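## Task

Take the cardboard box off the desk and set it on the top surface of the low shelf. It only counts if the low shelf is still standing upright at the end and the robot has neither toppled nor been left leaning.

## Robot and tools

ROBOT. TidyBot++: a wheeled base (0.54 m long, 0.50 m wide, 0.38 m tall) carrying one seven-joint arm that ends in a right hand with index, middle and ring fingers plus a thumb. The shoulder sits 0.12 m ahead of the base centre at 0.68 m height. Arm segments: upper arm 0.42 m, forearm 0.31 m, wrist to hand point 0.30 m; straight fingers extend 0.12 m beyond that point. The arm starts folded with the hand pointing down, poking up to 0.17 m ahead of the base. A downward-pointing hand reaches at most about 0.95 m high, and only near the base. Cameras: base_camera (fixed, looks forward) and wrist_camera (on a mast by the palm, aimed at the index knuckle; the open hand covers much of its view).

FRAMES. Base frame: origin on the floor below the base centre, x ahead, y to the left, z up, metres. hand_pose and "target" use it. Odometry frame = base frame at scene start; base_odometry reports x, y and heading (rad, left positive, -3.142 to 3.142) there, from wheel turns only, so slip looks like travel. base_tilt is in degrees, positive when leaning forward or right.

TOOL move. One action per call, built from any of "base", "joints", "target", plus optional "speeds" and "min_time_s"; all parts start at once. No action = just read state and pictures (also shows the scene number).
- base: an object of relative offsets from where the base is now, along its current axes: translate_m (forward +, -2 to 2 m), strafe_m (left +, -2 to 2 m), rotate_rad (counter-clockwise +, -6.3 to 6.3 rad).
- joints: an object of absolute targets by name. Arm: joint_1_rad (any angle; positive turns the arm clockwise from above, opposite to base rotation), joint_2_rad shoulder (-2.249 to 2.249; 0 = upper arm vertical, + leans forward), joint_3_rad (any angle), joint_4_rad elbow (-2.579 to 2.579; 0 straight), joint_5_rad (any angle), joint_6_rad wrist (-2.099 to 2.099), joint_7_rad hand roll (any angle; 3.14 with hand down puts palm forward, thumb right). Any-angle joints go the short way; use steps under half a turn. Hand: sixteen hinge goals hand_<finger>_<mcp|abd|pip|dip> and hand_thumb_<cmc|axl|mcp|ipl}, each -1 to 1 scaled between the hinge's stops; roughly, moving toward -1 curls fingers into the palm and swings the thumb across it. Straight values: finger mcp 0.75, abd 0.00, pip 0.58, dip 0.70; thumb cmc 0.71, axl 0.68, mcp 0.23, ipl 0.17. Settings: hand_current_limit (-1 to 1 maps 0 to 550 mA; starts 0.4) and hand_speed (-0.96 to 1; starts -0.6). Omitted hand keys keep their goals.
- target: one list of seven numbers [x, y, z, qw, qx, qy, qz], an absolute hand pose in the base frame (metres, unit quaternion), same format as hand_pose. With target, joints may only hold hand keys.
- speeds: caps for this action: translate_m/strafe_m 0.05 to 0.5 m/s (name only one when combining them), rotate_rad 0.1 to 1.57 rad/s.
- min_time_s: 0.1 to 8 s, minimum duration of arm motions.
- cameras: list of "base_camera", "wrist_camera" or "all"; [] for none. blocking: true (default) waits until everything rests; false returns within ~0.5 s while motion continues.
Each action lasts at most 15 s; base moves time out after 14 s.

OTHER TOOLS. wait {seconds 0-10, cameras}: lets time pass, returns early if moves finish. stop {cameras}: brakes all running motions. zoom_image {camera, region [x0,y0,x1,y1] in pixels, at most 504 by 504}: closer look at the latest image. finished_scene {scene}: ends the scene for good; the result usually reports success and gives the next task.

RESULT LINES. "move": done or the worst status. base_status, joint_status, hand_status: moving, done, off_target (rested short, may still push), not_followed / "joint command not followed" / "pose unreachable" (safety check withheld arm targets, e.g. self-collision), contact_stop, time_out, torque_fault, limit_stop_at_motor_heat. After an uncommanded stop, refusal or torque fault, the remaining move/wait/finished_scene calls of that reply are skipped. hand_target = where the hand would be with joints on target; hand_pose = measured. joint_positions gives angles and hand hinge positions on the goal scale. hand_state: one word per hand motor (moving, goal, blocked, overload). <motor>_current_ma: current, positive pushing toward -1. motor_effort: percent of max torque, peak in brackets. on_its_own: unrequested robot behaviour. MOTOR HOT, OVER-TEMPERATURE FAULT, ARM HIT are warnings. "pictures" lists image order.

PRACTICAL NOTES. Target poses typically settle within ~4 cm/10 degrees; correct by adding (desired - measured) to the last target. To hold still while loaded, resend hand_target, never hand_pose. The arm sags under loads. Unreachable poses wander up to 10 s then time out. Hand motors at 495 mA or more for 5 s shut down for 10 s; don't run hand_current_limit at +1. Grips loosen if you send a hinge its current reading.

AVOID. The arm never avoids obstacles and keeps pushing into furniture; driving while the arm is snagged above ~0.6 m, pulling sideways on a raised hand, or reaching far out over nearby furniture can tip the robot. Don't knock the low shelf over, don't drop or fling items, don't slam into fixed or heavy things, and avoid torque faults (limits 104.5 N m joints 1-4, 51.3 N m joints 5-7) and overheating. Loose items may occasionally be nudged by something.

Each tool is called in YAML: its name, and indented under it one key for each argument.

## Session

move:
  joints: {"joint_1_rad":0,"joint_2_rad":-1.2,"joint_3_rad":3.142,"joint_4_rad":-2.03,"joint_5_rad":0,"joint_6_rad":-0.2,"joint_7_rad":2.463}
  cameras: ["all"]

move:
  base: {"rotate_rad":0.9}
  cameras: ["all"]

move:
  base: {"rotate_rad":0.9}
  cameras: ["all"]

move:
  base: {"rotate_rad":0.9}
  cameras: ["all"]

move:
  base: {"rotate_rad":0.9}
  cameras: ["all"]

move:
  base: {"rotate_rad":0.9}
  cameras: ["all"]

Scene clock: 2.40 s.
move: done
base_odometry: x=+0.000 y=+0.000 heading=+0.000
base_tilt: forward=-0.3 right=+0.1
base_status: not commanded
joint_positions: joint_1_rad=+0.013 joint_2_rad=-1.191 joint_3_rad=+3.130 joint_4_rad=-2.061 joint_5_rad=+0.046 joint_6_rad=-0.286 joint_7_rad=+2.533 hand_index_mcp=+0.759 hand_index_abd=+0.000 hand_index_pip=+0.577 hand_index_dip=+0.696 hand_middle_mcp=+0.759 hand_middle_abd=+0.000 hand_middle_pip=+0.577 hand_middle_dip=+0.696 hand_ring_mcp=+0.760 hand_ring_abd=+0.000 hand_ring_pip=+0.577 hand_ring_dip=+0.696 hand_thumb_cmc=+0.719 hand_thumb_axl=+0.677 hand_thumb_mcp=+0.226 hand_thumb_ipl=+0.168 hand_current_limit=+0.400 hand_speed=-0.600
joint_status: all done
hand_state: goal,goal,goal,goal,goal,goal,goal,goal,goal,goal,goal,goal,goal,goal,goal,goal
index_mcp_current_ma: 1
index_abd_current_ma: 0
index_pip_current_ma: 0
index_dip_current_ma: 0
middle_mcp_current_ma: 1
middle_abd_current_ma: 0
middle_pip_current_ma: 0
middle_dip_current_ma: 0
ring_mcp_current_ma: 2
ring_abd_current_ma: 0
ring_pip_current_ma: 0
ring_dip_current_ma: 0
thumb_cmc_current_ma: 1
thumb_axl_current_ma: 0
thumb_mcp_current_ma: 0
thumb_ipl_current_ma: 0
hand_goal_index_mcp: 0.754
hand_goal_index_abd: 0.000
hand_goal_index_pip: 0.576
hand_goal_index_dip: 0.696
hand_goal_middle_mcp: 0.754
hand_goal_middle_abd: 0.000
hand_goal_middle_pip: 0.576
hand_goal_middle_dip: 0.696
hand_goal_ring_mcp: 0.754
hand_goal_ring_abd: 0.000
hand_goal_ring_pip: 0.576
hand_goal_ring_dip: 0.696
hand_goal_thumb_cmc: 0.714
hand_goal_thumb_axl: 0.678
hand_goal_thumb_mcp: 0.226
hand_goal_thumb_ipl: 0.168
motor_effort: joint_1_rad=-1(1) joint_2_rad=+14(16) joint_3_rad=+1(2) joint_4_rad=+14(19) joint_5_rad=+2(3) joint_6_rad=+8(8) joint_7_rad=+0(1)
hand_pose: x=+0.2193 y=-0.0622 z=+1.2166 quat_wxyz=(-0.413, -0.480, -0.261, -0.729) (m; base frame)
hand_target: x=+0.1905 y=-0.0699 z=+1.2461 quat_wxyz=(-0.375, -0.444, -0.212, -0.785) (m; base frame)
hand_status: not commanded
pictures: base_camera, wrist_camera
camera_calibration:
wrist_camera: T_world_to_cam=[[-0.0428808, -0.98616, 0.160154, -0.210253], [-0.434097, -0.125989, -0.892013, 1.12232], [0.899845, -0.107773, -0.422687, 0.437431], [0, 0, 0, 1]] pos_world=[0.084559, -0.0188009, 1.21969]

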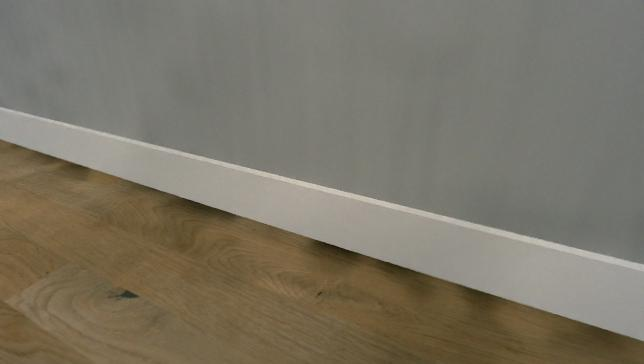

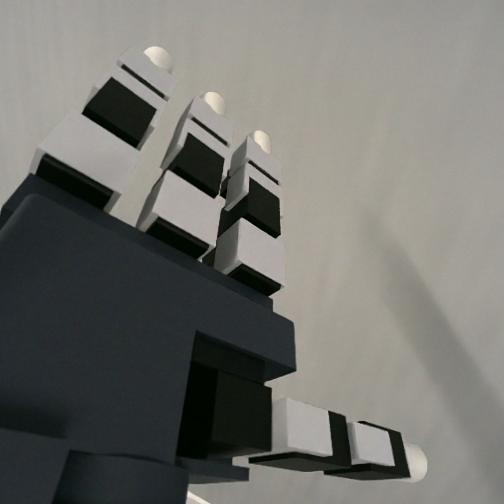

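Scene clock: 4.27 s.
move: done
base_odometry: x=+0.000 y=+0.000 heading=+0.899
base_tilt: forward=-0.3 right=+0.1
base_status: done
joint_positions: joint_1_rad=+0.007 joint_2_rad=-1.191 joint_3_rad=+3.130 joint_4_rad=-2.061 joint_5_rad=+0.046 joint_6_rad=-0.285 joint_7_rad=+2.532 hand_index_mcp=+0.760 hand_index_abd=+0.000 hand_index_pip=+0.577 hand_index_dip=+0.696 hand_middle_mcp=+0.760 hand_middle_abd=+0.000 hand_middle_pip=+0.577 hand_middle_dip=+0.696 hand_ring_mcp=+0.761 hand_ring_abd=+0.000 hand_ring_pip=+0.577 hand_ring_dip=+0.696 hand_thumb_cmc=+0.719 hand_thumb_axl=+0.677 hand_thumb_mcp=+0.226 hand_thumb_ipl=+0.168 hand_current_limit=+0.400 hand_speed=-0.600
joint_status: not commanded
hand_state: goal,goal,goal,goal,goal,goal,goal,goal,goal,goal,goal,goal,goal,goal,goal,goal
index_mcp_current_ma: 2
index_abd_current_ma: 0
index_pip_current_ma: 0
index_dip_current_ma: 0
middle_mcp_current_ma: 1
middle_abd_current_ma: 0
middle_pip_current_ma: 0
middle_dip_current_ma: 0
ring_mcp_current_ma: 2
ring_abd_current_ma: 0
ring_pip_current_ma: 0
ring_dip_current_ma: 0
thumb_cmc_current_ma: 1
thumb_axl_current_ma: 0
thumb_mcp_current_ma: 0
thumb_ipl_current_ma: 0
hand_goal_index_mcp: 0.754
hand_goal_index_abd: 0.000
hand_goal_index_pip: 0.576
hand_goal_index_dip: 0.696
hand_goal_middle_mcp: 0.754
hand_goal_middle_abd: 0.000
hand_goal_middle_pip: 0.576
hand_goal_middle_dip: 0.696
hand_goal_ring_mcp: 0.754
hand_goal_ring_abd: 0.000
hand_goal_ring_pip: 0.576
hand_goal_ring_dip: 0.696
hand_goal_thumb_cmc: 0.714
hand_goal_thumb_axl: 0.678
hand_goal_thumb_mcp: 0.226
hand_goal_thumb_ipl: 0.168
motor_effort: joint_1_rad=-1(1) joint_2_rad=+14(15) joint_3_rad=+1(1) joint_4_rad=+14(16) joint_5_rad=+2(3) joint_6_rad=+8(8) joint_7_rad=+0(1)
hand_pose: x=+0.2196 y=-0.0616 z=+1.2168 quat_wxyz=(-0.410, -0.479, -0.262, -0.730) (m; base frame)
hand_target: x=+0.1905 y=-0.0699 z=+1.2461 quat_wxyz=(-0.375, -0.444, -0.212, -0.785) (m; base frame)
hand_status: not commanded
pictures: base_camera, wrist_camera
camera_calibration:
wrist_camera: T_world_to_cam=[[-0.0365287, -0.986593, 0.159061, -0.209796], [-0.432357, -0.127897, -0.892586, 1.12287], [0.900962, -0.101376, -0.421888, 0.436515], [0, 0, 0, 1]] pos_world=[0.0845355, -0.0191189, 1.21979]

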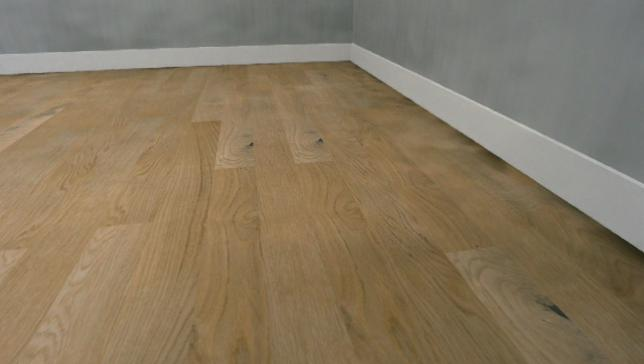

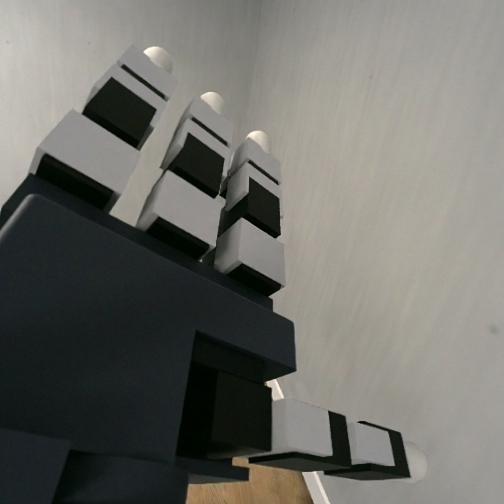

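Scene clock: 6.07 s.
move: done
base_odometry: x=+0.000 y=+0.000 heading=+1.798
base_tilt: forward=-0.3 right=+0.0
base_status: done
joint_positions: joint_1_rad=+0.005 joint_2_rad=-1.191 joint_3_rad=+3.130 joint_4_rad=-2.061 joint_5_rad=+0.046 joint_6_rad=-0.285 joint_7_rad=+2.532 hand_index_mcp=+0.760 hand_index_abd=+0.000 hand_index_pip=+0.577 hand_index_dip=+0.696 hand_middle_mcp=+0.760 hand_middle_abd=+0.000 hand_middle_pip=+0.577 hand_middle_dip=+0.696 hand_ring_mcp=+0.761 hand_ring_abd=+0.000 hand_ring_pip=+0.577 hand_ring_dip=+0.696 hand_thumb_cmc=+0.719 hand_thumb_axl=+0.677 hand_thumb_mcp=+0.226 hand_thumb_ipl=+0.168 hand_current_limit=+0.400 hand_speed=-0.600
joint_status: not commanded
hand_state: goal,goal,goal,goal,goal,goal,goal,goal,goal,goal,goal,goal,goal,goal,goal,goal
index_mcp_current_ma: 2
index_abd_current_ma: 0
index_pip_current_ma: 0
index_dip_current_ma: 0
middle_mcp_current_ma: 1
middle_abd_current_ma: 0
middle_pip_current_ma: 0
middle_dip_current_ma: 0
ring_mcp_current_ma: 2
ring_abd_current_ma: 0
ring_pip_current_ma: 0
ring_dip_current_ma: 0
thumb_cmc_current_ma: 1
thumb_axl_current_ma: 0
thumb_mcp_current_ma: 0
thumb_ipl_current_ma: 0
hand_goal_index_mcp: 0.754
hand_goal_index_abd: 0.000
hand_goal_index_pip: 0.576
hand_goal_index_dip: 0.696
hand_goal_middle_mcp: 0.754
hand_goal_middle_abd: 0.000
hand_goal_middle_pip: 0.576
hand_goal_middle_dip: 0.696
hand_goal_ring_mcp: 0.754
hand_goal_ring_abd: 0.000
hand_goal_ring_pip: 0.576
hand_goal_ring_dip: 0.696
hand_goal_thumb_cmc: 0.714
hand_goal_thumb_axl: 0.678
hand_goal_thumb_mcp: 0.226
hand_goal_thumb_ipl: 0.168
motor_effort: joint_1_rad=-1(1) joint_2_rad=+14(15) joint_3_rad=+1(2) joint_4_rad=+15(16) joint_5_rad=+2(2) joint_6_rad=+8(8) joint_7_rad=+1(1)
hand_pose: x=+0.2196 y=-0.0615 z=+1.2169 quat_wxyz=(-0.410, -0.479, -0.262, -0.731) (m; base frame)
hand_target: x=+0.1905 y=-0.0699 z=+1.2461 quat_wxyz=(-0.375, -0.444, -0.212, -0.785) (m; base frame)
hand_status: not commanded
pictures: base_camera, wrist_camera
camera_calibration:
wrist_camera: T_world_to_cam=[[-0.0349954, -0.986644, 0.15909, -0.210065], [-0.43202, -0.12861, -0.892647, 1.12289], [0.901185, -0.0999687, -0.421749, 0.436348], [0, 0, 0, 1]] pos_world=[0.08453, -0.0192231, 1.21979]

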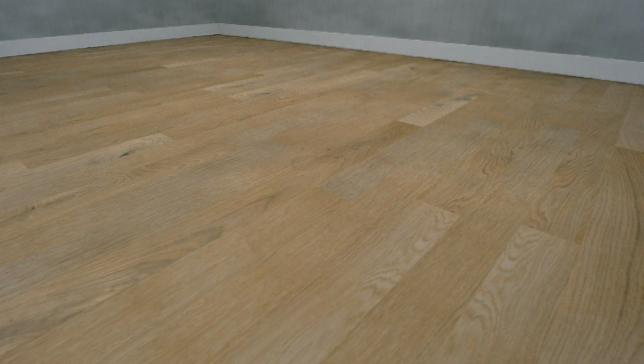

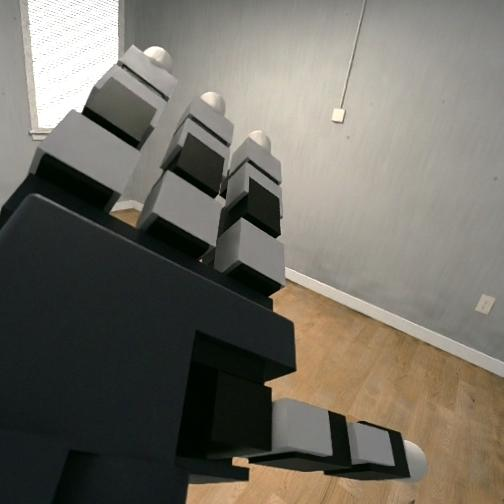

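Scene clock: 7.87 s.
move: done
base_odometry: x=+0.000 y=+0.000 heading=+2.697
base_tilt: forward=-0.3 right=+0.1
base_status: done
joint_positions: joint_1_rad=+0.004 joint_2_rad=-1.191 joint_3_rad=+3.130 joint_4_rad=-2.061 joint_5_rad=+0.046 joint_6_rad=-0.285 joint_7_rad=+2.532 hand_index_mcp=+0.760 hand_index_abd=+0.000 hand_index_pip=+0.577 hand_index_dip=+0.696 hand_middle_mcp=+0.760 hand_middle_abd=+0.000 hand_middle_pip=+0.577 hand_middle_dip=+0.696 hand_ring_mcp=+0.761 hand_ring_abd=+0.000 hand_ring_pip=+0.577 hand_ring_dip=+0.696 hand_thumb_cmc=+0.719 hand_thumb_axl=+0.677 hand_thumb_mcp=+0.226 hand_thumb_ipl=+0.168 hand_current_limit=+0.400 hand_speed=-0.600
joint_status: not commanded
hand_state: goal,goal,goal,goal,goal,goal,goal,goal,goal,goal,goal,goal,goal,goal,goal,goal
index_mcp_current_ma: 2
index_abd_current_ma: 0
index_pip_current_ma: 0
index_dip_current_ma: 0
middle_mcp_current_ma: 1
middle_abd_current_ma: 0
middle_pip_current_ma: 0
middle_dip_current_ma: 0
ring_mcp_current_ma: 2
ring_abd_current_ma: 0
ring_pip_current_ma: 0
ring_dip_current_ma: 0
thumb_cmc_current_ma: 1
thumb_axl_current_ma: 0
thumb_mcp_current_ma: 0
thumb_ipl_current_ma: 0
hand_goal_index_mcp: 0.754
hand_goal_index_abd: 0.000
hand_goal_index_pip: 0.576
hand_goal_index_dip: 0.696
hand_goal_middle_mcp: 0.754
hand_goal_middle_abd: 0.000
hand_goal_middle_pip: 0.576
hand_goal_middle_dip: 0.696
hand_goal_ring_mcp: 0.754
hand_goal_ring_abd: 0.000
hand_goal_ring_pip: 0.576
hand_goal_ring_dip: 0.696
hand_goal_thumb_cmc: 0.714
hand_goal_thumb_axl: 0.678
hand_goal_thumb_mcp: 0.226
hand_goal_thumb_ipl: 0.168
motor_effort: joint_1_rad=-1(1) joint_2_rad=+13(15) joint_3_rad=+1(1) joint_4_rad=+15(16) joint_5_rad=+2(3) joint_6_rad=+8(8) joint_7_rad=+0(1)
hand_pose: x=+0.2197 y=-0.0614 z=+1.2169 quat_wxyz=(-0.409, -0.479, -0.262, -0.731) (m; base frame)
hand_target: x=+0.1905 y=-0.0699 z=+1.2461 quat_wxyz=(-0.375, -0.444, -0.212, -0.785) (m; base frame)
hand_status: not commanded
pictures: base_camera, wrist_camera
camera_calibration:
wrist_camera: T_world_to_cam=[[-0.0340879, -0.986695, 0.158966, -0.209995], [-0.431805, -0.128906, -0.892708, 1.12294], [0.901323, -0.0990731, -0.421666, 0.436255], [0, 0, 0, 1]] pos_world=[0.0845267, -0.0192256, 1.21979]

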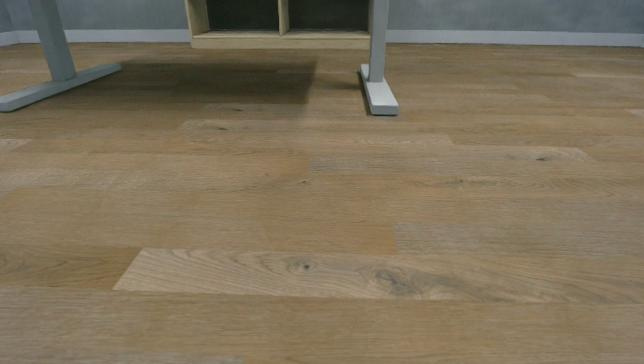

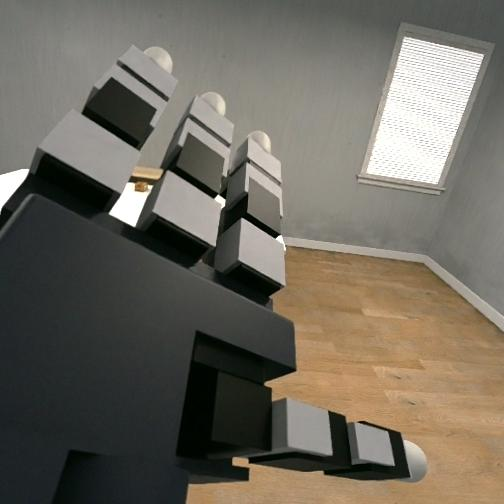

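Scene clock: 9.67 s.
move: done
base_odometry: x=+0.000 y=+0.000 heading=-2.687
base_tilt: forward=-0.3 right=+0.0
base_status: done
joint_positions: joint_1_rad=+0.004 joint_2_rad=-1.191 joint_3_rad=+3.130 joint_4_rad=-2.061 joint_5_rad=+0.046 joint_6_rad=-0.285 joint_7_rad=+2.532 hand_index_mcp=+0.760 hand_index_abd=+0.000 hand_index_pip=+0.577 hand_index_dip=+0.696 hand_middle_mcp=+0.760 hand_middle_abd=+0.000 hand_middle_pip=+0.577 hand_middle_dip=+0.696 hand_ring_mcp=+0.761 hand_ring_abd=+0.000 hand_ring_pip=+0.577 hand_ring_dip=+0.696 hand_thumb_cmc=+0.719 hand_thumb_axl=+0.677 hand_thumb_mcp=+0.226 hand_thumb_ipl=+0.168 hand_current_limit=+0.400 hand_speed=-0.600
joint_status: not commanded
hand_state: goal,goal,goal,goal,goal,goal,goal,goal,goal,goal,goal,goal,goal,goal,goal,goal
index_mcp_current_ma: 2
index_abd_current_ma: 0
index_pip_current_ma: 0
index_dip_current_ma: 0
middle_mcp_current_ma: 1
middle_abd_current_ma: 0
middle_pip_current_ma: 0
middle_dip_current_ma: 0
ring_mcp_current_ma: 2
ring_abd_current_ma: 0
ring_pip_current_ma: 0
ring_dip_current_ma: 0
thumb_cmc_current_ma: 1
thumb_axl_current_ma: 0
thumb_mcp_current_ma: 0
thumb_ipl_current_ma: 0
hand_goal_index_mcp: 0.754
hand_goal_index_abd: 0.000
hand_goal_index_pip: 0.576
hand_goal_index_dip: 0.696
hand_goal_middle_mcp: 0.754
hand_goal_middle_abd: 0.000
hand_goal_middle_pip: 0.576
hand_goal_middle_dip: 0.696
hand_goal_ring_mcp: 0.754
hand_goal_ring_abd: 0.000
hand_goal_ring_pip: 0.576
hand_goal_ring_dip: 0.696
hand_goal_thumb_cmc: 0.714
hand_goal_thumb_axl: 0.678
hand_goal_thumb_mcp: 0.226
hand_goal_thumb_ipl: 0.168
motor_effort: joint_1_rad=+0(1) joint_2_rad=+14(15) joint_3_rad=+1(1) joint_4_rad=+15(16) joint_5_rad=+2(3) joint_6_rad=+8(8) joint_7_rad=+0(1)
hand_pose: x=+0.2197 y=-0.0613 z=+1.2169 quat_wxyz=(-0.409, -0.479, -0.263, -0.731) (m; base frame)
hand_target: x=+0.1905 y=-0.0699 z=+1.2461 quat_wxyz=(-0.375, -0.444, -0.212, -0.785) (m; base frame)
hand_status: not commanded
pictures: base_camera, wrist_camera
camera_calibration:
wrist_camera: T_world_to_cam=[[-0.0335141, -0.986706, 0.159019, -0.210109], [-0.431717, -0.129207, -0.892707, 1.12292], [0.901386, -0.0985696, -0.421648, 0.436239], [0, 0, 0, 1]] pos_world=[0.0845247, -0.0192272, 1.21979]

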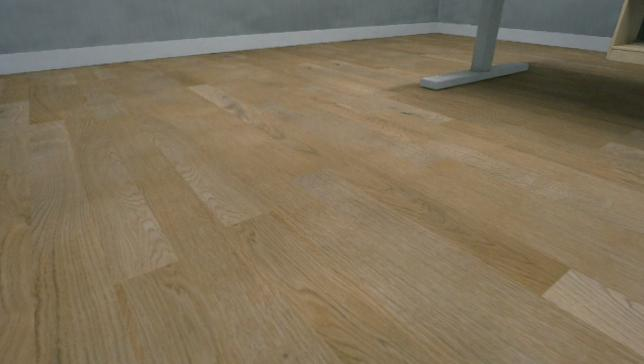

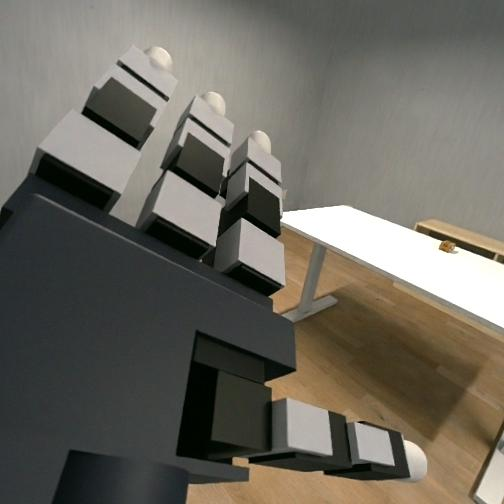

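Scene clock: 11.47 s.
move: done
base_odometry: x=+0.000 y=+0.000 heading=-1.788
base_tilt: forward=-0.3 right=+0.1
base_status: done
joint_positions: joint_1_rad=+0.003 joint_2_rad=-1.191 joint_3_rad=+3.130 joint_4_rad=-2.061 joint_5_rad=+0.046 joint_6_rad=-0.285 joint_7_rad=+2.532 hand_index_mcp=+0.760 hand_index_abd=+0.000 hand_index_pip=+0.577 hand_index_dip=+0.696 hand_middle_mcp=+0.760 hand_middle_abd=+0.000 hand_middle_pip=+0.577 hand_middle_dip=+0.696 hand_ring_mcp=+0.761 hand_ring_abd=+0.000 hand_ring_pip=+0.577 hand_ring_dip=+0.696 hand_thumb_cmc=+0.719 hand_thumb_axl=+0.677 hand_thumb_mcp=+0.226 hand_thumb_ipl=+0.168 hand_current_limit=+0.400 hand_speed=-0.600
joint_status: not commanded
hand_state: goal,goal,goal,goal,goal,goal,goal,goal,goal,goal,goal,goal,goal,goal,goal,goal
index_mcp_current_ma: 2
index_abd_current_ma: 0
index_pip_current_ma: 0
index_dip_current_ma: 0
middle_mcp_current_ma: 1
middle_abd_current_ma: 0
middle_pip_current_ma: 0
middle_dip_current_ma: 0
ring_mcp_current_ma: 2
ring_abd_current_ma: 0
ring_pip_current_ma: 0
ring_dip_current_ma: 0
thumb_cmc_current_ma: 1
thumb_axl_current_ma: 0
thumb_mcp_current_ma: 0
thumb_ipl_current_ma: 0
hand_goal_index_mcp: 0.754
hand_goal_index_abd: 0.000
hand_goal_index_pip: 0.576
hand_goal_index_dip: 0.696
hand_goal_middle_mcp: 0.754
hand_goal_middle_abd: 0.000
hand_goal_middle_pip: 0.576
hand_goal_middle_dip: 0.696
hand_goal_ring_mcp: 0.754
hand_goal_ring_abd: 0.000
hand_goal_ring_pip: 0.576
hand_goal_ring_dip: 0.696
hand_goal_thumb_cmc: 0.714
hand_goal_thumb_axl: 0.678
hand_goal_thumb_mcp: 0.226
hand_goal_thumb_ipl: 0.168
motor_effort: joint_1_rad=+0(2) joint_2_rad=+14(15) joint_3_rad=+1(1) joint_4_rad=+15(16) joint_5_rad=+1(3) joint_6_rad=+8(8) joint_7_rad=+0(1)
hand_pose: x=+0.2197 y=-0.0613 z=+1.2169 quat_wxyz=(-0.409, -0.479, -0.263, -0.731) (m; base frame)
hand_target: x=+0.1905 y=-0.0699 z=+1.2461 quat_wxyz=(-0.375, -0.444, -0.212, -0.785) (m; base frame)
hand_status: not commanded
pictures: base_camera, wrist_camera
camera_calibration:
wrist_camera: T_world_to_cam=[[-0.0330888, -0.986719, 0.159033, -0.210262], [-0.431596, -0.129412, -0.892736, 1.12293], [0.90146, -0.0981776, -0.421582, 0.43615], [0, 0, 0, 1]] pos_world=[0.0845231, -0.0193283, 1.21979]

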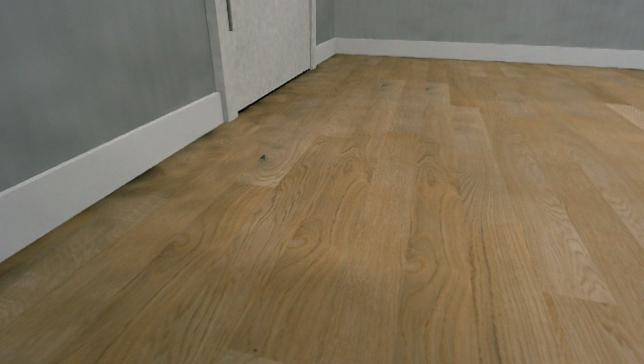

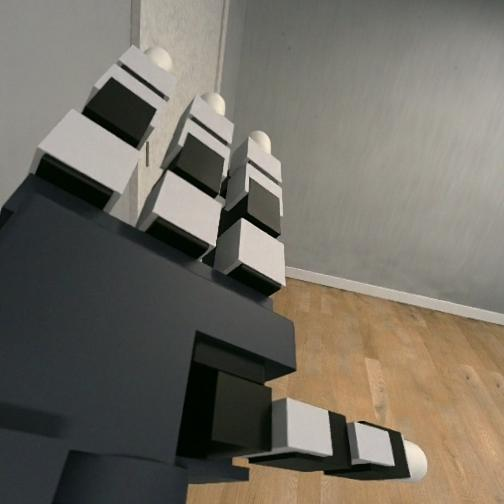

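move:
  base: {"rotate_rad":-1.15}
  cameras: ["all"]

zoom_image:
  camera: "wrist_camera"
  region: [270, 150, 504, 350]

Scene clock: 16.47 s.
move: done
base_odometry: x=+0.000 y=+0.000 heading=-2.937
base_tilt: forward=-0.3 right=+0.1
base_status: done
joint_positions: joint_1_rad=+0.002 joint_2_rad=-1.191 joint_3_rad=+3.130 joint_4_rad=-2.061 joint_5_rad=+0.046 joint_6_rad=-0.285 joint_7_rad=+2.532 hand_index_mcp=+0.760 hand_index_abd=+0.000 hand_index_pip=+0.577 hand_index_dip=+0.696 hand_middle_mcp=+0.760 hand_middle_abd=+0.000 hand_middle_pip=+0.577 hand_middle_dip=+0.696 hand_ring_mcp=+0.761 hand_ring_abd=+0.000 hand_ring_pip=+0.577 hand_ring_dip=+0.696 hand_thumb_cmc=+0.719 hand_thumb_axl=+0.677 hand_thumb_mcp=+0.226 hand_thumb_ipl=+0.168 hand_current_limit=+0.400 hand_speed=-0.600
joint_status: not commanded
hand_state: goal,goal,goal,goal,goal,goal,goal,goal,goal,goal,goal,goal,goal,goal,goal,goal
index_mcp_current_ma: 2
index_abd_current_ma: 0
index_pip_current_ma: 0
index_dip_current_ma: 0
middle_mcp_current_ma: 2
middle_abd_current_ma: 0
middle_pip_current_ma: 0
middle_dip_current_ma: 0
ring_mcp_current_ma: 2
ring_abd_current_ma: 0
ring_pip_current_ma: 0
ring_dip_current_ma: 0
thumb_cmc_current_ma: 1
thumb_axl_current_ma: 0
thumb_mcp_current_ma: 0
thumb_ipl_current_ma: 0
hand_goal_index_mcp: 0.754
hand_goal_index_abd: 0.000
hand_goal_index_pip: 0.576
hand_goal_index_dip: 0.696
hand_goal_middle_mcp: 0.754
hand_goal_middle_abd: 0.000
hand_goal_middle_pip: 0.576
hand_goal_middle_dip: 0.696
hand_goal_ring_mcp: 0.754
hand_goal_ring_abd: 0.000
hand_goal_ring_pip: 0.576
hand_goal_ring_dip: 0.696
hand_goal_thumb_cmc: 0.714
hand_goal_thumb_axl: 0.678
hand_goal_thumb_mcp: 0.226
hand_goal_thumb_ipl: 0.168
motor_effort: joint_1_rad=+0(1) joint_2_rad=+14(15) joint_3_rad=+1(1) joint_4_rad=+14(16) joint_5_rad=+2(3) joint_6_rad=+8(8) joint_7_rad=+0(1)
hand_pose: x=+0.2197 y=-0.0612 z=+1.2169 quat_wxyz=(-0.409, -0.479, -0.263, -0.731) (m; base frame)
hand_target: x=+0.1905 y=-0.0699 z=+1.2461 quat_wxyz=(-0.375, -0.444, -0.212, -0.785) (m; base frame)
hand_status: not commanded
pictures: base_camera, wrist_camera
camera_calibration:
wrist_camera: T_world_to_cam=[[-0.0322832, -0.986758, 0.158954, -0.210253], [-0.431272, -0.129717, -0.892848, 1.12312], [0.901644, -0.0973763, -0.421373, 0.435941], [0, 0, 0, 1]] pos_world=[0.08452, -0.0193307, 1.21989]

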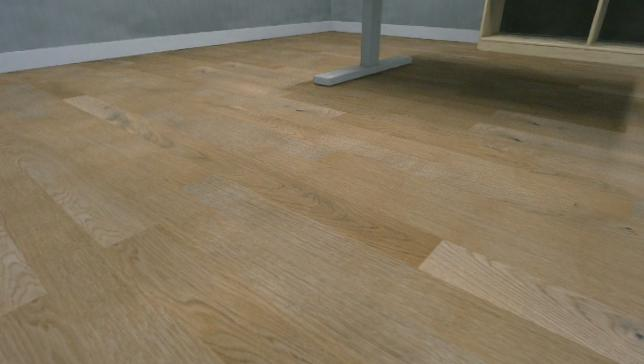

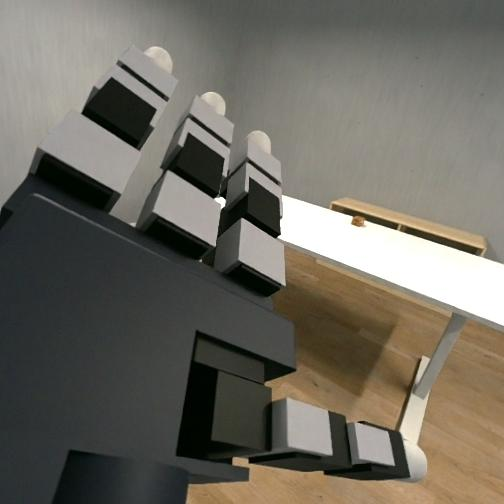

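Scaled by 2.154 from the camera's 504x504 image, which has a finer 720x720 frame.

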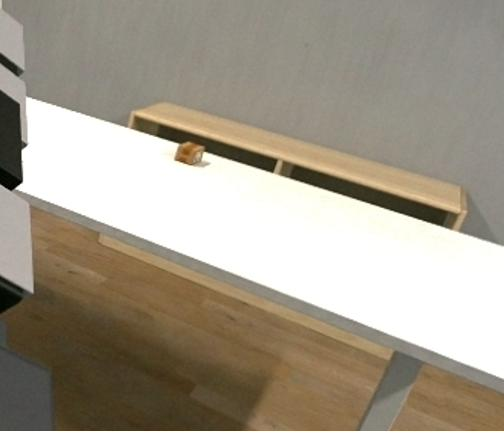

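move:
  base: {"rotate_rad":2.536}

move:
  base: {"translate_m":-0.9,"strafe_m":0.95}

move:
  base: {"translate_m":-1.0}
  cameras: ["all"]

Scene clock: 46.00 s.
move: done
base_odometry: x=+0.000 y=+0.000 heading=-0.402
base_tilt: forward=-0.3 right=+0.1
base_status: done
joint_positions: joint_1_rad=+0.002 joint_2_rad=-1.191 joint_3_rad=+3.130 joint_4_rad=-2.061 joint_5_rad=+0.046 joint_6_rad=-0.285 joint_7_rad=+2.532 hand_index_mcp=+0.760 hand_index_abd=+0.000 hand_index_pip=+0.577 hand_index_dip=+0.696 hand_middle_mcp=+0.760 hand_middle_abd=+0.000 hand_middle_pip=+0.577 hand_middle_dip=+0.696 hand_ring_mcp=+0.761 hand_ring_abd=+0.000 hand_ring_pip=+0.577 hand_ring_dip=+0.696 hand_thumb_cmc=+0.719 hand_thumb_axl=+0.677 hand_thumb_mcp=+0.226 hand_thumb_ipl=+0.168 hand_current_limit=+0.400 hand_speed=-0.600
joint_status: not commanded
hand_state: goal,goal,goal,goal,goal,goal,goal,goal,goal,goal,goal,goal,goal,goal,goal,goal
index_mcp_current_ma: 2
index_abd_current_ma: 0
index_pip_current_ma: 0
index_dip_current_ma: 0
middle_mcp_current_ma: 2
middle_abd_current_ma: 0
middle_pip_current_ma: 0
middle_dip_current_ma: 0
ring_mcp_current_ma: 2
ring_abd_current_ma: 0
ring_pip_current_ma: 0
ring_dip_current_ma: 0
thumb_cmc_current_ma: 1
thumb_axl_current_ma: 0
thumb_mcp_current_ma: 0
thumb_ipl_current_ma: 0
hand_goal_index_mcp: 0.754
hand_goal_index_abd: 0.000
hand_goal_index_pip: 0.576
hand_goal_index_dip: 0.696
hand_goal_middle_mcp: 0.754
hand_goal_middle_abd: 0.000
hand_goal_middle_pip: 0.576
hand_goal_middle_dip: 0.696
hand_goal_ring_mcp: 0.754
hand_goal_ring_abd: 0.000
hand_goal_ring_pip: 0.576
hand_goal_ring_dip: 0.696
hand_goal_thumb_cmc: 0.714
hand_goal_thumb_axl: 0.678
hand_goal_thumb_mcp: 0.226
hand_goal_thumb_ipl: 0.168
motor_effort: joint_1_rad=-1(1) joint_2_rad=+14(15) joint_3_rad=+1(1) joint_4_rad=+15(16) joint_5_rad=+2(3) joint_6_rad=+7(8) joint_7_rad=+0(1)
hand_pose: x=+0.2197 y=-0.0612 z=+1.2170 quat_wxyz=(-0.409, -0.479, -0.263, -0.731) (m; base frame)
hand_target: x=+0.1905 y=-0.0699 z=+1.2461 quat_wxyz=(-0.375, -0.444, -0.212, -0.785) (m; base frame)
hand_status: not commanded
pictures: none

Scene clock: 49.90 s.
move: done
base_odometry: x=-0.457 y=+1.227 heading=-0.401
base_tilt: forward=-0.3 right=+0.0
base_status: done
joint_positions: joint_1_rad=+0.002 joint_2_rad=-1.192 joint_3_rad=+3.130 joint_4_rad=-2.061 joint_5_rad=+0.046 joint_6_rad=-0.282 joint_7_rad=+2.532 hand_index_mcp=+0.760 hand_index_abd=+0.000 hand_index_pip=+0.577 hand_index_dip=+0.696 hand_middle_mcp=+0.760 hand_middle_abd=+0.000 hand_middle_pip=+0.577 hand_middle_dip=+0.696 hand_ring_mcp=+0.761 hand_ring_abd=+0.000 hand_ring_pip=+0.577 hand_ring_dip=+0.696 hand_thumb_cmc=+0.719 hand_thumb_axl=+0.677 hand_thumb_mcp=+0.226 hand_thumb_ipl=+0.168 hand_current_limit=+0.400 hand_speed=-0.600
joint_status: not commanded
hand_state: goal,goal,goal,goal,goal,goal,goal,goal,goal,goal,goal,goal,goal,goal,goal,goal
index_mcp_current_ma: 2
index_abd_current_ma: 0
index_pip_current_ma: 0
index_dip_current_ma: 0
middle_mcp_current_ma: 2
middle_abd_current_ma: 0
middle_pip_current_ma: 0
middle_dip_current_ma: 0
ring_mcp_current_ma: 2
ring_abd_current_ma: 0
ring_pip_current_ma: 0
ring_dip_current_ma: 0
thumb_cmc_current_ma: 1
thumb_axl_current_ma: 0
thumb_mcp_current_ma: 0
thumb_ipl_current_ma: 0
hand_goal_index_mcp: 0.754
hand_goal_index_abd: 0.000
hand_goal_index_pip: 0.576
hand_goal_index_dip: 0.696
hand_goal_middle_mcp: 0.754
hand_goal_middle_abd: 0.000
hand_goal_middle_pip: 0.576
hand_goal_middle_dip: 0.696
hand_goal_ring_mcp: 0.754
hand_goal_ring_abd: 0.000
hand_goal_ring_pip: 0.576
hand_goal_ring_dip: 0.696
hand_goal_thumb_cmc: 0.714
hand_goal_thumb_axl: 0.678
hand_goal_thumb_mcp: 0.226
hand_goal_thumb_ipl: 0.168
motor_effort: joint_1_rad=+0(2) joint_2_rad=+15(16) joint_3_rad=+1(3) joint_4_rad=+15(16) joint_5_rad=+2(3) joint_6_rad=+8(8) joint_7_rad=+1(1)
hand_pose: x=+0.2187 y=-0.0612 z=+1.2179 quat_wxyz=(-0.409, -0.477, -0.262, -0.733) (m; base frame)
hand_target: x=+0.1905 y=-0.0699 z=+1.2461 quat_wxyz=(-0.375, -0.444, -0.212, -0.785) (m; base frame)
hand_status: not commanded
pictures: none

Scene clock: 53.10 s.
move: done
base_odometry: x=-1.377 y=+1.617 heading=-0.402
base_tilt: forward=-0.3 right=+0.0
base_status: done
joint_positions: joint_1_rad=+0.002 joint_2_rad=-1.194 joint_3_rad=+3.130 joint_4_rad=-2.060 joint_5_rad=+0.046 joint_6_rad=-0.280 joint_7_rad=+2.532 hand_index_mcp=+0.760 hand_index_abd=+0.000 hand_index_pip=+0.577 hand_index_dip=+0.696 hand_middle_mcp=+0.760 hand_middle_abd=+0.000 hand_middle_pip=+0.577 hand_middle_dip=+0.696 hand_ring_mcp=+0.761 hand_ring_abd=+0.000 hand_ring_pip=+0.577 hand_ring_dip=+0.696 hand_thumb_cmc=+0.719 hand_thumb_axl=+0.677 hand_thumb_mcp=+0.226 hand_thumb_ipl=+0.168 hand_current_limit=+0.400 hand_speed=-0.600
joint_status: not commanded
hand_state: goal,goal,goal,goal,goal,goal,goal,goal,goal,goal,goal,goal,goal,goal,goal,goal
index_mcp_current_ma: 2
index_abd_current_ma: 0
index_pip_current_ma: 0
index_dip_current_ma: 0
middle_mcp_current_ma: 2
middle_abd_current_ma: 0
middle_pip_current_ma: 0
middle_dip_current_ma: 0
ring_mcp_current_ma: 2
ring_abd_current_ma: 0
ring_pip_current_ma: 0
ring_dip_current_ma: 0
thumb_cmc_current_ma: 1
thumb_axl_current_ma: 0
thumb_mcp_current_ma: 0
thumb_ipl_current_ma: 0
hand_goal_index_mcp: 0.754
hand_goal_index_abd: 0.000
hand_goal_index_pip: 0.576
hand_goal_index_dip: 0.696
hand_goal_middle_mcp: 0.754
hand_goal_middle_abd: 0.000
hand_goal_middle_pip: 0.576
hand_goal_middle_dip: 0.696
hand_goal_ring_mcp: 0.754
hand_goal_ring_abd: 0.000
hand_goal_ring_pip: 0.576
hand_goal_ring_dip: 0.696
hand_goal_thumb_cmc: 0.714
hand_goal_thumb_axl: 0.678
hand_goal_thumb_mcp: 0.226
hand_goal_thumb_ipl: 0.168
motor_effort: joint_1_rad=-1(1) joint_2_rad=+15(16) joint_3_rad=+1(1) joint_4_rad=+14(16) joint_5_rad=+2(3) joint_6_rad=+8(8) joint_7_rad=+0(1)
hand_pose: x=+0.2166 y=-0.0612 z=+1.2190 quat_wxyz=(-0.410, -0.475, -0.261, -0.734) (m; base frame)
hand_target: x=+0.1905 y=-0.0699 z=+1.2461 quat_wxyz=(-0.375, -0.444, -0.212, -0.785) (m; base frame)
hand_status: not commanded
pictures: base_camera, wrist_camera
camera_calibration:
wrist_camera: T_world_to_cam=[[-0.0328744, -0.98682, 0.158446, -0.209914], [-0.422847, -0.129912, -0.896841, 1.1266], [0.905604, -0.0964817, -0.413003, 0.428627], [0, 0, 0, 1]] pos_world=[0.0813134, -0.0194331, 1.22067]

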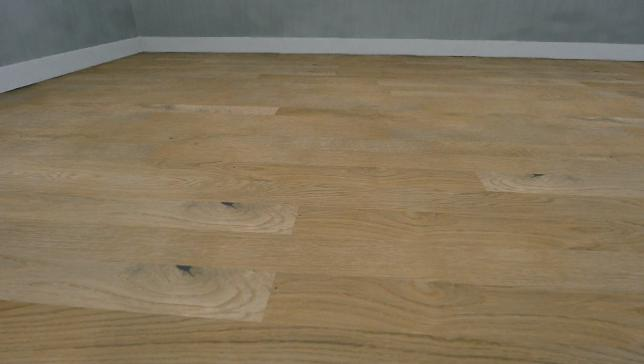

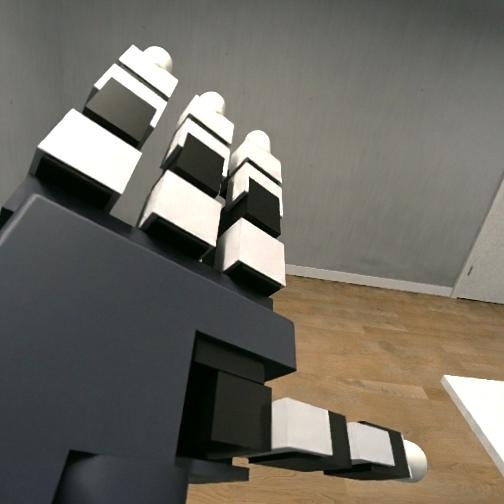

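move:
  base: {"translate_m":-0.48}

move:
  base: {"rotate_rad":-1.57}
  cameras: ["all"]

Scene clock: 62.07 s.
move: done
base_odometry: x=-1.819 y=+1.805 heading=-0.402
base_tilt: forward=-0.3 right=+0.1
base_status: done
joint_positions: joint_1_rad=+0.002 joint_2_rad=-1.199 joint_3_rad=+3.130 joint_4_rad=-2.058 joint_5_rad=+0.046 joint_6_rad=-0.279 joint_7_rad=+2.532 hand_index_mcp=+0.760 hand_index_abd=+0.000 hand_index_pip=+0.577 hand_index_dip=+0.696 hand_middle_mcp=+0.760 hand_middle_abd=+0.000 hand_middle_pip=+0.577 hand_middle_dip=+0.696 hand_ring_mcp=+0.761 hand_ring_abd=+0.000 hand_ring_pip=+0.577 hand_ring_dip=+0.696 hand_thumb_cmc=+0.719 hand_thumb_axl=+0.677 hand_thumb_mcp=+0.226 hand_thumb_ipl=+0.168 hand_current_limit=+0.400 hand_speed=-0.600
joint_status: not commanded
hand_state: goal,goal,goal,goal,goal,goal,goal,goal,goal,goal,goal,goal,goal,goal,goal,goal
index_mcp_current_ma: 2
index_abd_current_ma: 0
index_pip_current_ma: 0
index_dip_current_ma: 0
middle_mcp_current_ma: 2
middle_abd_current_ma: 0
middle_pip_current_ma: 0
middle_dip_current_ma: 0
ring_mcp_current_ma: 2
ring_abd_current_ma: 0
ring_pip_current_ma: 0
ring_dip_current_ma: 0
thumb_cmc_current_ma: 1
thumb_axl_current_ma: 0
thumb_mcp_current_ma: 0
thumb_ipl_current_ma: 0
hand_goal_index_mcp: 0.754
hand_goal_index_abd: 0.000
hand_goal_index_pip: 0.576
hand_goal_index_dip: 0.696
hand_goal_middle_mcp: 0.754
hand_goal_middle_abd: 0.000
hand_goal_middle_pip: 0.576
hand_goal_middle_dip: 0.696
hand_goal_ring_mcp: 0.754
hand_goal_ring_abd: 0.000
hand_goal_ring_pip: 0.576
hand_goal_ring_dip: 0.696
hand_goal_thumb_cmc: 0.714
hand_goal_thumb_axl: 0.678
hand_goal_thumb_mcp: 0.226
hand_goal_thumb_ipl: 0.168
motor_effort: joint_1_rad=-1(1) joint_2_rad=+14(17) joint_3_rad=+1(2) joint_4_rad=+15(16) joint_5_rad=+2(3) joint_6_rad=+8(8) joint_7_rad=+0(1)
hand_pose: x=+0.2127 y=-0.0611 z=+1.2209 quat_wxyz=(-0.411, -0.472, -0.259, -0.736) (m; base frame)
hand_target: x=+0.1905 y=-0.0699 z=+1.2461 quat_wxyz=(-0.375, -0.444, -0.212, -0.785) (m; base frame)
hand_status: not commanded
pictures: none

Scene clock: 64.37 s.
move: done
base_odometry: x=-1.819 y=+1.805 heading=-1.971
base_tilt: forward=-0.3 right=+0.1
base_status: done
joint_positions: joint_1_rad=+0.002 joint_2_rad=-1.199 joint_3_rad=+3.130 joint_4_rad=-2.058 joint_5_rad=+0.046 joint_6_rad=-0.279 joint_7_rad=+2.532 hand_index_mcp=+0.760 hand_index_abd=+0.000 hand_index_pip=+0.577 hand_index_dip=+0.696 hand_middle_mcp=+0.760 hand_middle_abd=+0.000 hand_middle_pip=+0.577 hand_middle_dip=+0.696 hand_ring_mcp=+0.761 hand_ring_abd=+0.000 hand_ring_pip=+0.577 hand_ring_dip=+0.696 hand_thumb_cmc=+0.719 hand_thumb_axl=+0.677 hand_thumb_mcp=+0.226 hand_thumb_ipl=+0.168 hand_current_limit=+0.400 hand_speed=-0.600
joint_status: not commanded
hand_state: goal,goal,goal,goal,goal,goal,goal,goal,goal,goal,goal,goal,goal,goal,goal,goal
index_mcp_current_ma: 2
index_abd_current_ma: 0
index_pip_current_ma: 0
index_dip_current_ma: 0
middle_mcp_current_ma: 2
middle_abd_current_ma: 0
middle_pip_current_ma: 0
middle_dip_current_ma: 0
ring_mcp_current_ma: 2
ring_abd_current_ma: 0
ring_pip_current_ma: 0
ring_dip_current_ma: 0
thumb_cmc_current_ma: 1
thumb_axl_current_ma: 0
thumb_mcp_current_ma: 0
thumb_ipl_current_ma: 0
hand_goal_index_mcp: 0.754
hand_goal_index_abd: 0.000
hand_goal_index_pip: 0.576
hand_goal_index_dip: 0.696
hand_goal_middle_mcp: 0.754
hand_goal_middle_abd: 0.000
hand_goal_middle_pip: 0.576
hand_goal_middle_dip: 0.696
hand_goal_ring_mcp: 0.754
hand_goal_ring_abd: 0.000
hand_goal_ring_pip: 0.576
hand_goal_ring_dip: 0.696
hand_goal_thumb_cmc: 0.714
hand_goal_thumb_axl: 0.678
hand_goal_thumb_mcp: 0.226
hand_goal_thumb_ipl: 0.168
motor_effort: joint_1_rad=+0(1) joint_2_rad=+14(15) joint_3_rad=+1(2) joint_4_rad=+15(15) joint_5_rad=+2(3) joint_6_rad=+7(8) joint_7_rad=+1(1)
hand_pose: x=+0.2127 y=-0.0611 z=+1.2210 quat_wxyz=(-0.411, -0.472, -0.259, -0.736) (m; base frame)
hand_target: x=+0.1905 y=-0.0699 z=+1.2461 quat_wxyz=(-0.375, -0.444, -0.212, -0.785) (m; base frame)
hand_status: not commanded
pictures: base_camera, wrist_camera
camera_calibration:
wrist_camera: T_world_to_cam=[[-0.0341186, -0.986817, 0.158205, -0.209774], [-0.415002, -0.130015, -0.900483, 1.12949], [0.909181, -0.0963784, -0.405095, 0.422548], [0, 0, 0, 1]] pos_world=[0.0774098, -0.0194335, 1.22144]

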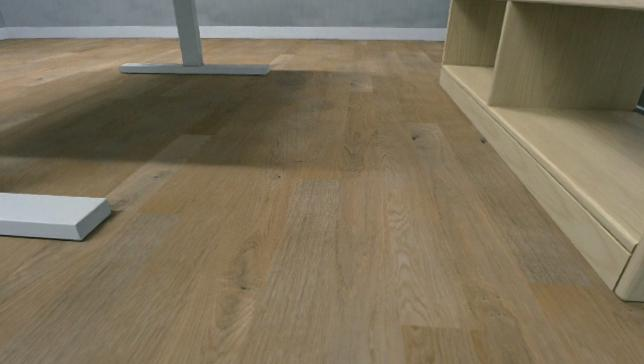

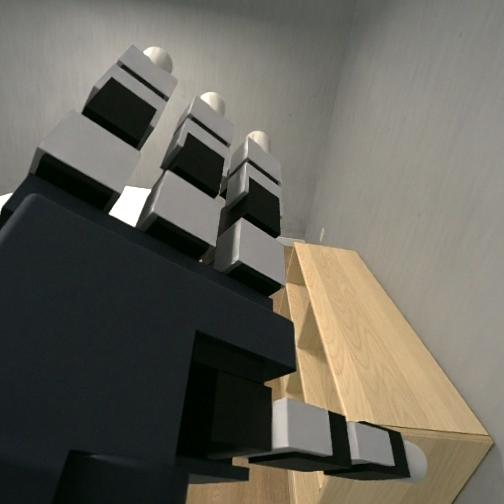

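move:
  base: {"rotate_rad":1.507}

move:
  base: {"translate_m":0.04,"strafe_m":-0.3}
  cameras: ["base_camera"]

Scene clock: 80.43 s.
move: done
base_odometry: x=-1.819 y=+1.805 heading=-0.465
base_tilt: forward=-0.3 right=+0.0
base_status: done
joint_positions: joint_1_rad=+0.002 joint_2_rad=-1.199 joint_3_rad=+3.130 joint_4_rad=-2.058 joint_5_rad=+0.046 joint_6_rad=-0.279 joint_7_rad=+2.532 hand_index_mcp=+0.760 hand_index_abd=+0.000 hand_index_pip=+0.577 hand_index_dip=+0.696 hand_middle_mcp=+0.760 hand_middle_abd=+0.000 hand_middle_pip=+0.577 hand_middle_dip=+0.696 hand_ring_mcp=+0.761 hand_ring_abd=+0.000 hand_ring_pip=+0.577 hand_ring_dip=+0.696 hand_thumb_cmc=+0.719 hand_thumb_axl=+0.677 hand_thumb_mcp=+0.226 hand_thumb_ipl=+0.168 hand_current_limit=+0.400 hand_speed=-0.600
joint_status: not commanded
hand_state: goal,goal,goal,goal,goal,goal,goal,goal,goal,goal,goal,goal,goal,goal,goal,goal
index_mcp_current_ma: 2
index_abd_current_ma: 0
index_pip_current_ma: 0
index_dip_current_ma: 0
middle_mcp_current_ma: 2
middle_abd_current_ma: 0
middle_pip_current_ma: 0
middle_dip_current_ma: 0
ring_mcp_current_ma: 2
ring_abd_current_ma: 0
ring_pip_current_ma: 0
ring_dip_current_ma: 0
thumb_cmc_current_ma: 1
thumb_axl_current_ma: 0
thumb_mcp_current_ma: 0
thumb_ipl_current_ma: 0
hand_goal_index_mcp: 0.754
hand_goal_index_abd: 0.000
hand_goal_index_pip: 0.576
hand_goal_index_dip: 0.696
hand_goal_middle_mcp: 0.754
hand_goal_middle_abd: 0.000
hand_goal_middle_pip: 0.576
hand_goal_middle_dip: 0.696
hand_goal_ring_mcp: 0.754
hand_goal_ring_abd: 0.000
hand_goal_ring_pip: 0.576
hand_goal_ring_dip: 0.696
hand_goal_thumb_cmc: 0.714
hand_goal_thumb_axl: 0.678
hand_goal_thumb_mcp: 0.226
hand_goal_thumb_ipl: 0.168
motor_effort: joint_1_rad=-1(1) joint_2_rad=+14(15) joint_3_rad=+0(1) joint_4_rad=+15(16) joint_5_rad=+1(3) joint_6_rad=+8(8) joint_7_rad=+0(1)
hand_pose: x=+0.2127 y=-0.0611 z=+1.2210 quat_wxyz=(-0.411, -0.472, -0.259, -0.736) (m; base frame)
hand_target: x=+0.1905 y=-0.0699 z=+1.2461 quat_wxyz=(-0.375, -0.444, -0.212, -0.785) (m; base frame)
hand_status: not commanded
pictures: none

Scene clock: 82.30 s.
move: done
base_odometry: x=-1.918 y=+1.519 heading=-0.464
base_tilt: forward=-0.3 right=+0.1
base_status: done
joint_positions: joint_1_rad=-0.002 joint_2_rad=-1.199 joint_3_rad=+3.132 joint_4_rad=-2.058 joint_5_rad=+0.046 joint_6_rad=-0.279 joint_7_rad=+2.532 hand_index_mcp=+0.760 hand_index_abd=+0.000 hand_index_pip=+0.577 hand_index_dip=+0.696 hand_middle_mcp=+0.760 hand_middle_abd=+0.000 hand_middle_pip=+0.577 hand_middle_dip=+0.696 hand_ring_mcp=+0.761 hand_ring_abd=+0.000 hand_ring_pip=+0.577 hand_ring_dip=+0.696 hand_thumb_cmc=+0.719 hand_thumb_axl=+0.677 hand_thumb_mcp=+0.226 hand_thumb_ipl=+0.168 hand_current_limit=+0.400 hand_speed=-0.600
joint_status: not commanded
hand_state: goal,goal,goal,goal,goal,goal,goal,goal,goal,goal,goal,goal,goal,goal,goal,goal
index_mcp_current_ma: 2
index_abd_current_ma: 0
index_pip_current_ma: 0
index_dip_current_ma: 0
middle_mcp_current_ma: 2
middle_abd_current_ma: 0
middle_pip_current_ma: 0
middle_dip_current_ma: 0
ring_mcp_current_ma: 2
ring_abd_current_ma: 0
ring_pip_current_ma: 0
ring_dip_current_ma: 0
thumb_cmc_current_ma: 1
thumb_axl_current_ma: 0
thumb_mcp_current_ma: 0
thumb_ipl_current_ma: 0
hand_goal_index_mcp: 0.754
hand_goal_index_abd: 0.000
hand_goal_index_pip: 0.576
hand_goal_index_dip: 0.696
hand_goal_middle_mcp: 0.754
hand_goal_middle_abd: 0.000
hand_goal_middle_pip: 0.576
hand_goal_middle_dip: 0.696
hand_goal_ring_mcp: 0.754
hand_goal_ring_abd: 0.000
hand_goal_ring_pip: 0.576
hand_goal_ring_dip: 0.696
hand_goal_thumb_cmc: 0.714
hand_goal_thumb_axl: 0.678
hand_goal_thumb_mcp: 0.226
hand_goal_thumb_ipl: 0.168
motor_effort: joint_1_rad=-1(2) joint_2_rad=+14(15) joint_3_rad=+1(3) joint_4_rad=+14(15) joint_5_rad=+2(3) joint_6_rad=+7(8) joint_7_rad=+0(1)
hand_pose: x=+0.2129 y=-0.0616 z=+1.2209 quat_wxyz=(-0.409, -0.472, -0.259, -0.737) (m; base frame)
hand_target: x=+0.1905 y=-0.0699 z=+1.2461 quat_wxyz=(-0.375, -0.444, -0.212, -0.785) (m; base frame)
hand_status: not commanded
pictures: base_camera

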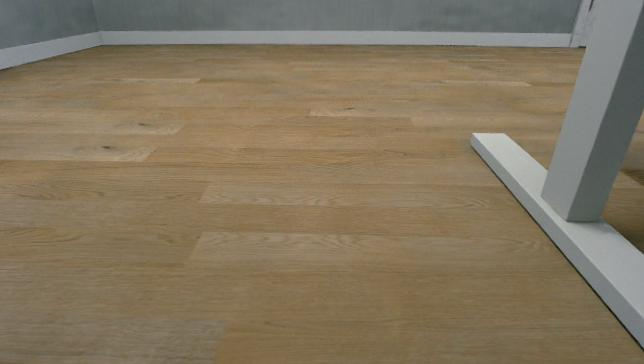

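move:
  base: {"strafe_m":-0.97}
  speeds: {"strafe_m":0.35}
  joints: {"joint_1_rad":-0.5,"joint_6_rad":-0.75}
  cameras: ["all"]

zoom_image:
  camera: "wrist_camera"
  region: [280, 250, 460, 430]

Scene clock: 91.93 s.
move: done
base_odometry: x=-2.352 y=+0.651 heading=-0.464
base_tilt: forward=-0.3 right=+0.1
base_status: done
joint_positions: joint_1_rad=-0.494 joint_2_rad=-1.199 joint_3_rad=+3.132 joint_4_rad=-2.058 joint_5_rad=+0.046 joint_6_rad=-0.662 joint_7_rad=+2.532 hand_index_mcp=+0.761 hand_index_abd=+0.000 hand_index_pip=+0.577 hand_index_dip=+0.696 hand_middle_mcp=+0.760 hand_middle_abd=+0.000 hand_middle_pip=+0.577 hand_middle_dip=+0.696 hand_ring_mcp=+0.762 hand_ring_abd=+0.000 hand_ring_pip=+0.577 hand_ring_dip=+0.696 hand_thumb_cmc=+0.719 hand_thumb_axl=+0.677 hand_thumb_mcp=+0.226 hand_thumb_ipl=+0.168 hand_current_limit=+0.400 hand_speed=-0.600
joint_status: all done
hand_state: goal,goal,goal,goal,goal,goal,goal,goal,goal,goal,goal,goal,goal,goal,goal,goal
index_mcp_current_ma: 2
index_abd_current_ma: 0
index_pip_current_ma: 0
index_dip_current_ma: 0
middle_mcp_current_ma: 2
middle_abd_current_ma: 0
middle_pip_current_ma: 0
middle_dip_current_ma: 0
ring_mcp_current_ma: 2
ring_abd_current_ma: 0
ring_pip_current_ma: 0
ring_dip_current_ma: 0
thumb_cmc_current_ma: 1
thumb_axl_current_ma: 0
thumb_mcp_current_ma: 0
thumb_ipl_current_ma: 0
hand_goal_index_mcp: 0.754
hand_goal_index_abd: 0.000
hand_goal_index_pip: 0.576
hand_goal_index_dip: 0.696
hand_goal_middle_mcp: 0.754
hand_goal_middle_abd: 0.000
hand_goal_middle_pip: 0.576
hand_goal_middle_dip: 0.696
hand_goal_ring_mcp: 0.754
hand_goal_ring_abd: 0.000
hand_goal_ring_pip: 0.576
hand_goal_ring_dip: 0.696
hand_goal_thumb_cmc: 0.714
hand_goal_thumb_axl: 0.678
hand_goal_thumb_mcp: 0.226
hand_goal_thumb_ipl: 0.168
motor_effort: joint_1_rad=-1(3) joint_2_rad=+13(15) joint_3_rad=+0(2) joint_4_rad=+15(16) joint_5_rad=+2(3) joint_6_rad=+9(9) joint_7_rad=+0(1)
hand_pose: x=+0.2763 y=+0.0078 z=+1.1147 quat_wxyz=(-0.192, -0.510, -0.463, -0.699) (m; base frame)
hand_target: x=+0.2769 y=+0.0066 z=+1.0955 quat_wxyz=(-0.137, -0.545, -0.455, -0.690) (m; base frame)
hand_status: not commanded
pictures: base_camera, wrist_camera
camera_calibration:
wrist_camera: T_world_to_cam=[[0.477363, -0.865618, 0.151097, -0.257052], [-0.584177, -0.441083, -0.68131, 0.873977], [0.6564, 0.236965, -0.716231, 0.74231], [0, 0, 0, 1]] pos_world=[0.146013, -0.0129142, 1.16595]

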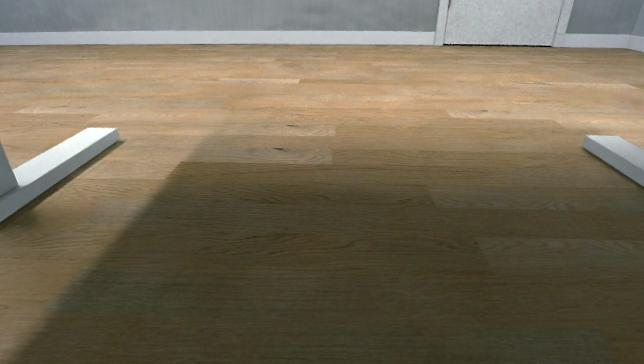

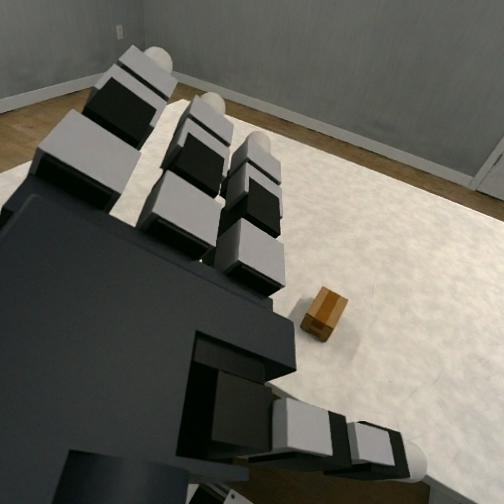

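Scaled by 2.800 from the camera's 504x504 image, which has a finer 720x720 frame.

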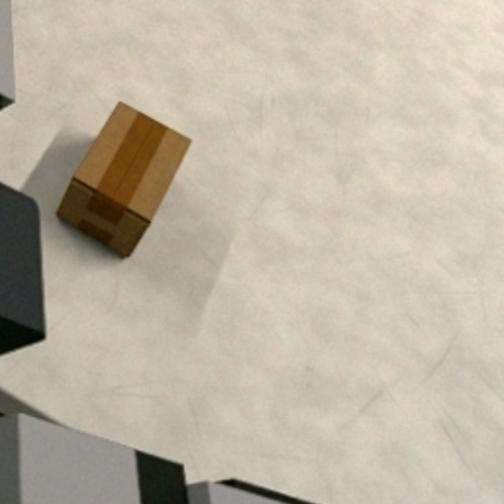

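move:
  joints: {"joint_2_rad":-0.85}
  cameras: ["wrist_camera"]

zoom_image:
  camera: "wrist_camera"
  region: [280, 240, 460, 420]

Scene clock: 158.90 s.
move: done
base_odometry: x=-2.352 y=+0.651 heading=-0.464
base_tilt: forward=-0.3 right=+0.1
base_status: not commanded
joint_positions: joint_1_rad=-0.494 joint_2_rad=-0.864 joint_3_rad=+3.132 joint_4_rad=-2.058 joint_5_rad=+0.046 joint_6_rad=-0.664 joint_7_rad=+2.532 hand_index_mcp=+0.761 hand_index_abd=+0.000 hand_index_pip=+0.577 hand_index_dip=+0.696 hand_middle_mcp=+0.760 hand_middle_abd=+0.000 hand_middle_pip=+0.577 hand_middle_dip=+0.696 hand_ring_mcp=+0.762 hand_ring_abd=+0.000 hand_ring_pip=+0.577 hand_ring_dip=+0.696 hand_thumb_cmc=+0.719 hand_thumb_axl=+0.677 hand_thumb_mcp=+0.226 hand_thumb_ipl=+0.168 hand_current_limit=+0.400 hand_speed=-0.600
joint_status: all done
hand_state: goal,goal,goal,goal,goal,goal,goal,goal,goal,goal,goal,goal,goal,goal,goal,goal
index_mcp_current_ma: 2
index_abd_current_ma: 0
index_pip_current_ma: 0
index_dip_current_ma: 0
middle_mcp_current_ma: 2
middle_abd_current_ma: 0
middle_pip_current_ma: 0
middle_dip_current_ma: 0
ring_mcp_current_ma: 2
ring_abd_current_ma: 0
ring_pip_current_ma: 0
ring_dip_current_ma: 0
thumb_cmc_current_ma: 1
thumb_axl_current_ma: 0
thumb_mcp_current_ma: 0
thumb_ipl_current_ma: 0
hand_goal_index_mcp: 0.754
hand_goal_index_abd: 0.000
hand_goal_index_pip: 0.576
hand_goal_index_dip: 0.696
hand_goal_middle_mcp: 0.754
hand_goal_middle_abd: 0.000
hand_goal_middle_pip: 0.576
hand_goal_middle_dip: 0.696
hand_goal_ring_mcp: 0.754
hand_goal_ring_abd: 0.000
hand_goal_ring_pip: 0.576
hand_goal_ring_dip: 0.696
hand_goal_thumb_cmc: 0.714
hand_goal_thumb_axl: 0.678
hand_goal_thumb_mcp: 0.226
hand_goal_thumb_ipl: 0.168
motor_effort: joint_1_rad=-1(1) joint_2_rad=+6(15) joint_3_rad=+1(1) joint_4_rad=+18(19) joint_5_rad=+2(2) joint_6_rad=+8(9) joint_7_rad=+0(1)
hand_pose: x=+0.3947 y=+0.0715 z=+1.0435 quat_wxyz=(-0.161, -0.590, -0.541, -0.577) (m; base frame)
hand_target: x=+0.3938 y=+0.0705 z=+1.0219 quat_wxyz=(-0.111, -0.631, -0.527, -0.559) (m; base frame)
hand_status: not commanded
pictures: wrist_camera
camera_calibration:
wrist_camera: T_world_to_cam=[[0.520792, -0.842228, 0.139386, -0.254222], [-0.746501, -0.528502, -0.404255, 0.703954], [0.41414, 0.106481, -0.903963, 0.899403], [0, 0, 0, 1]] pos_world=[0.28542, 0.062159, 1.13304]

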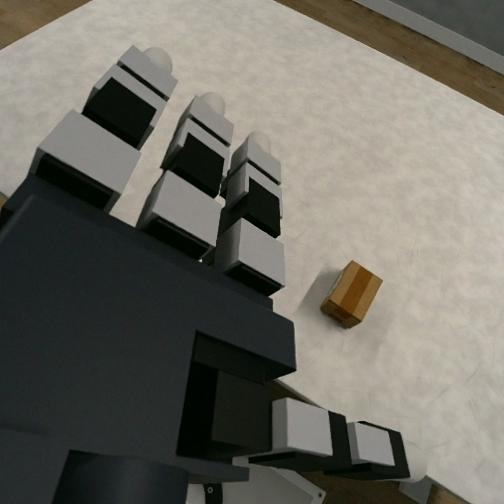

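Scaled by 2.800 from the camera's 504x504 image, which has a finer 720x720 frame.

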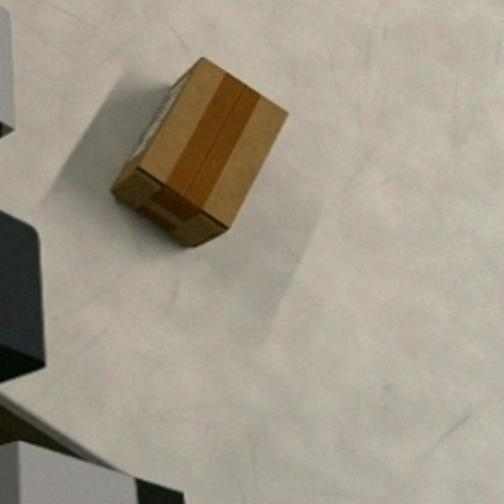

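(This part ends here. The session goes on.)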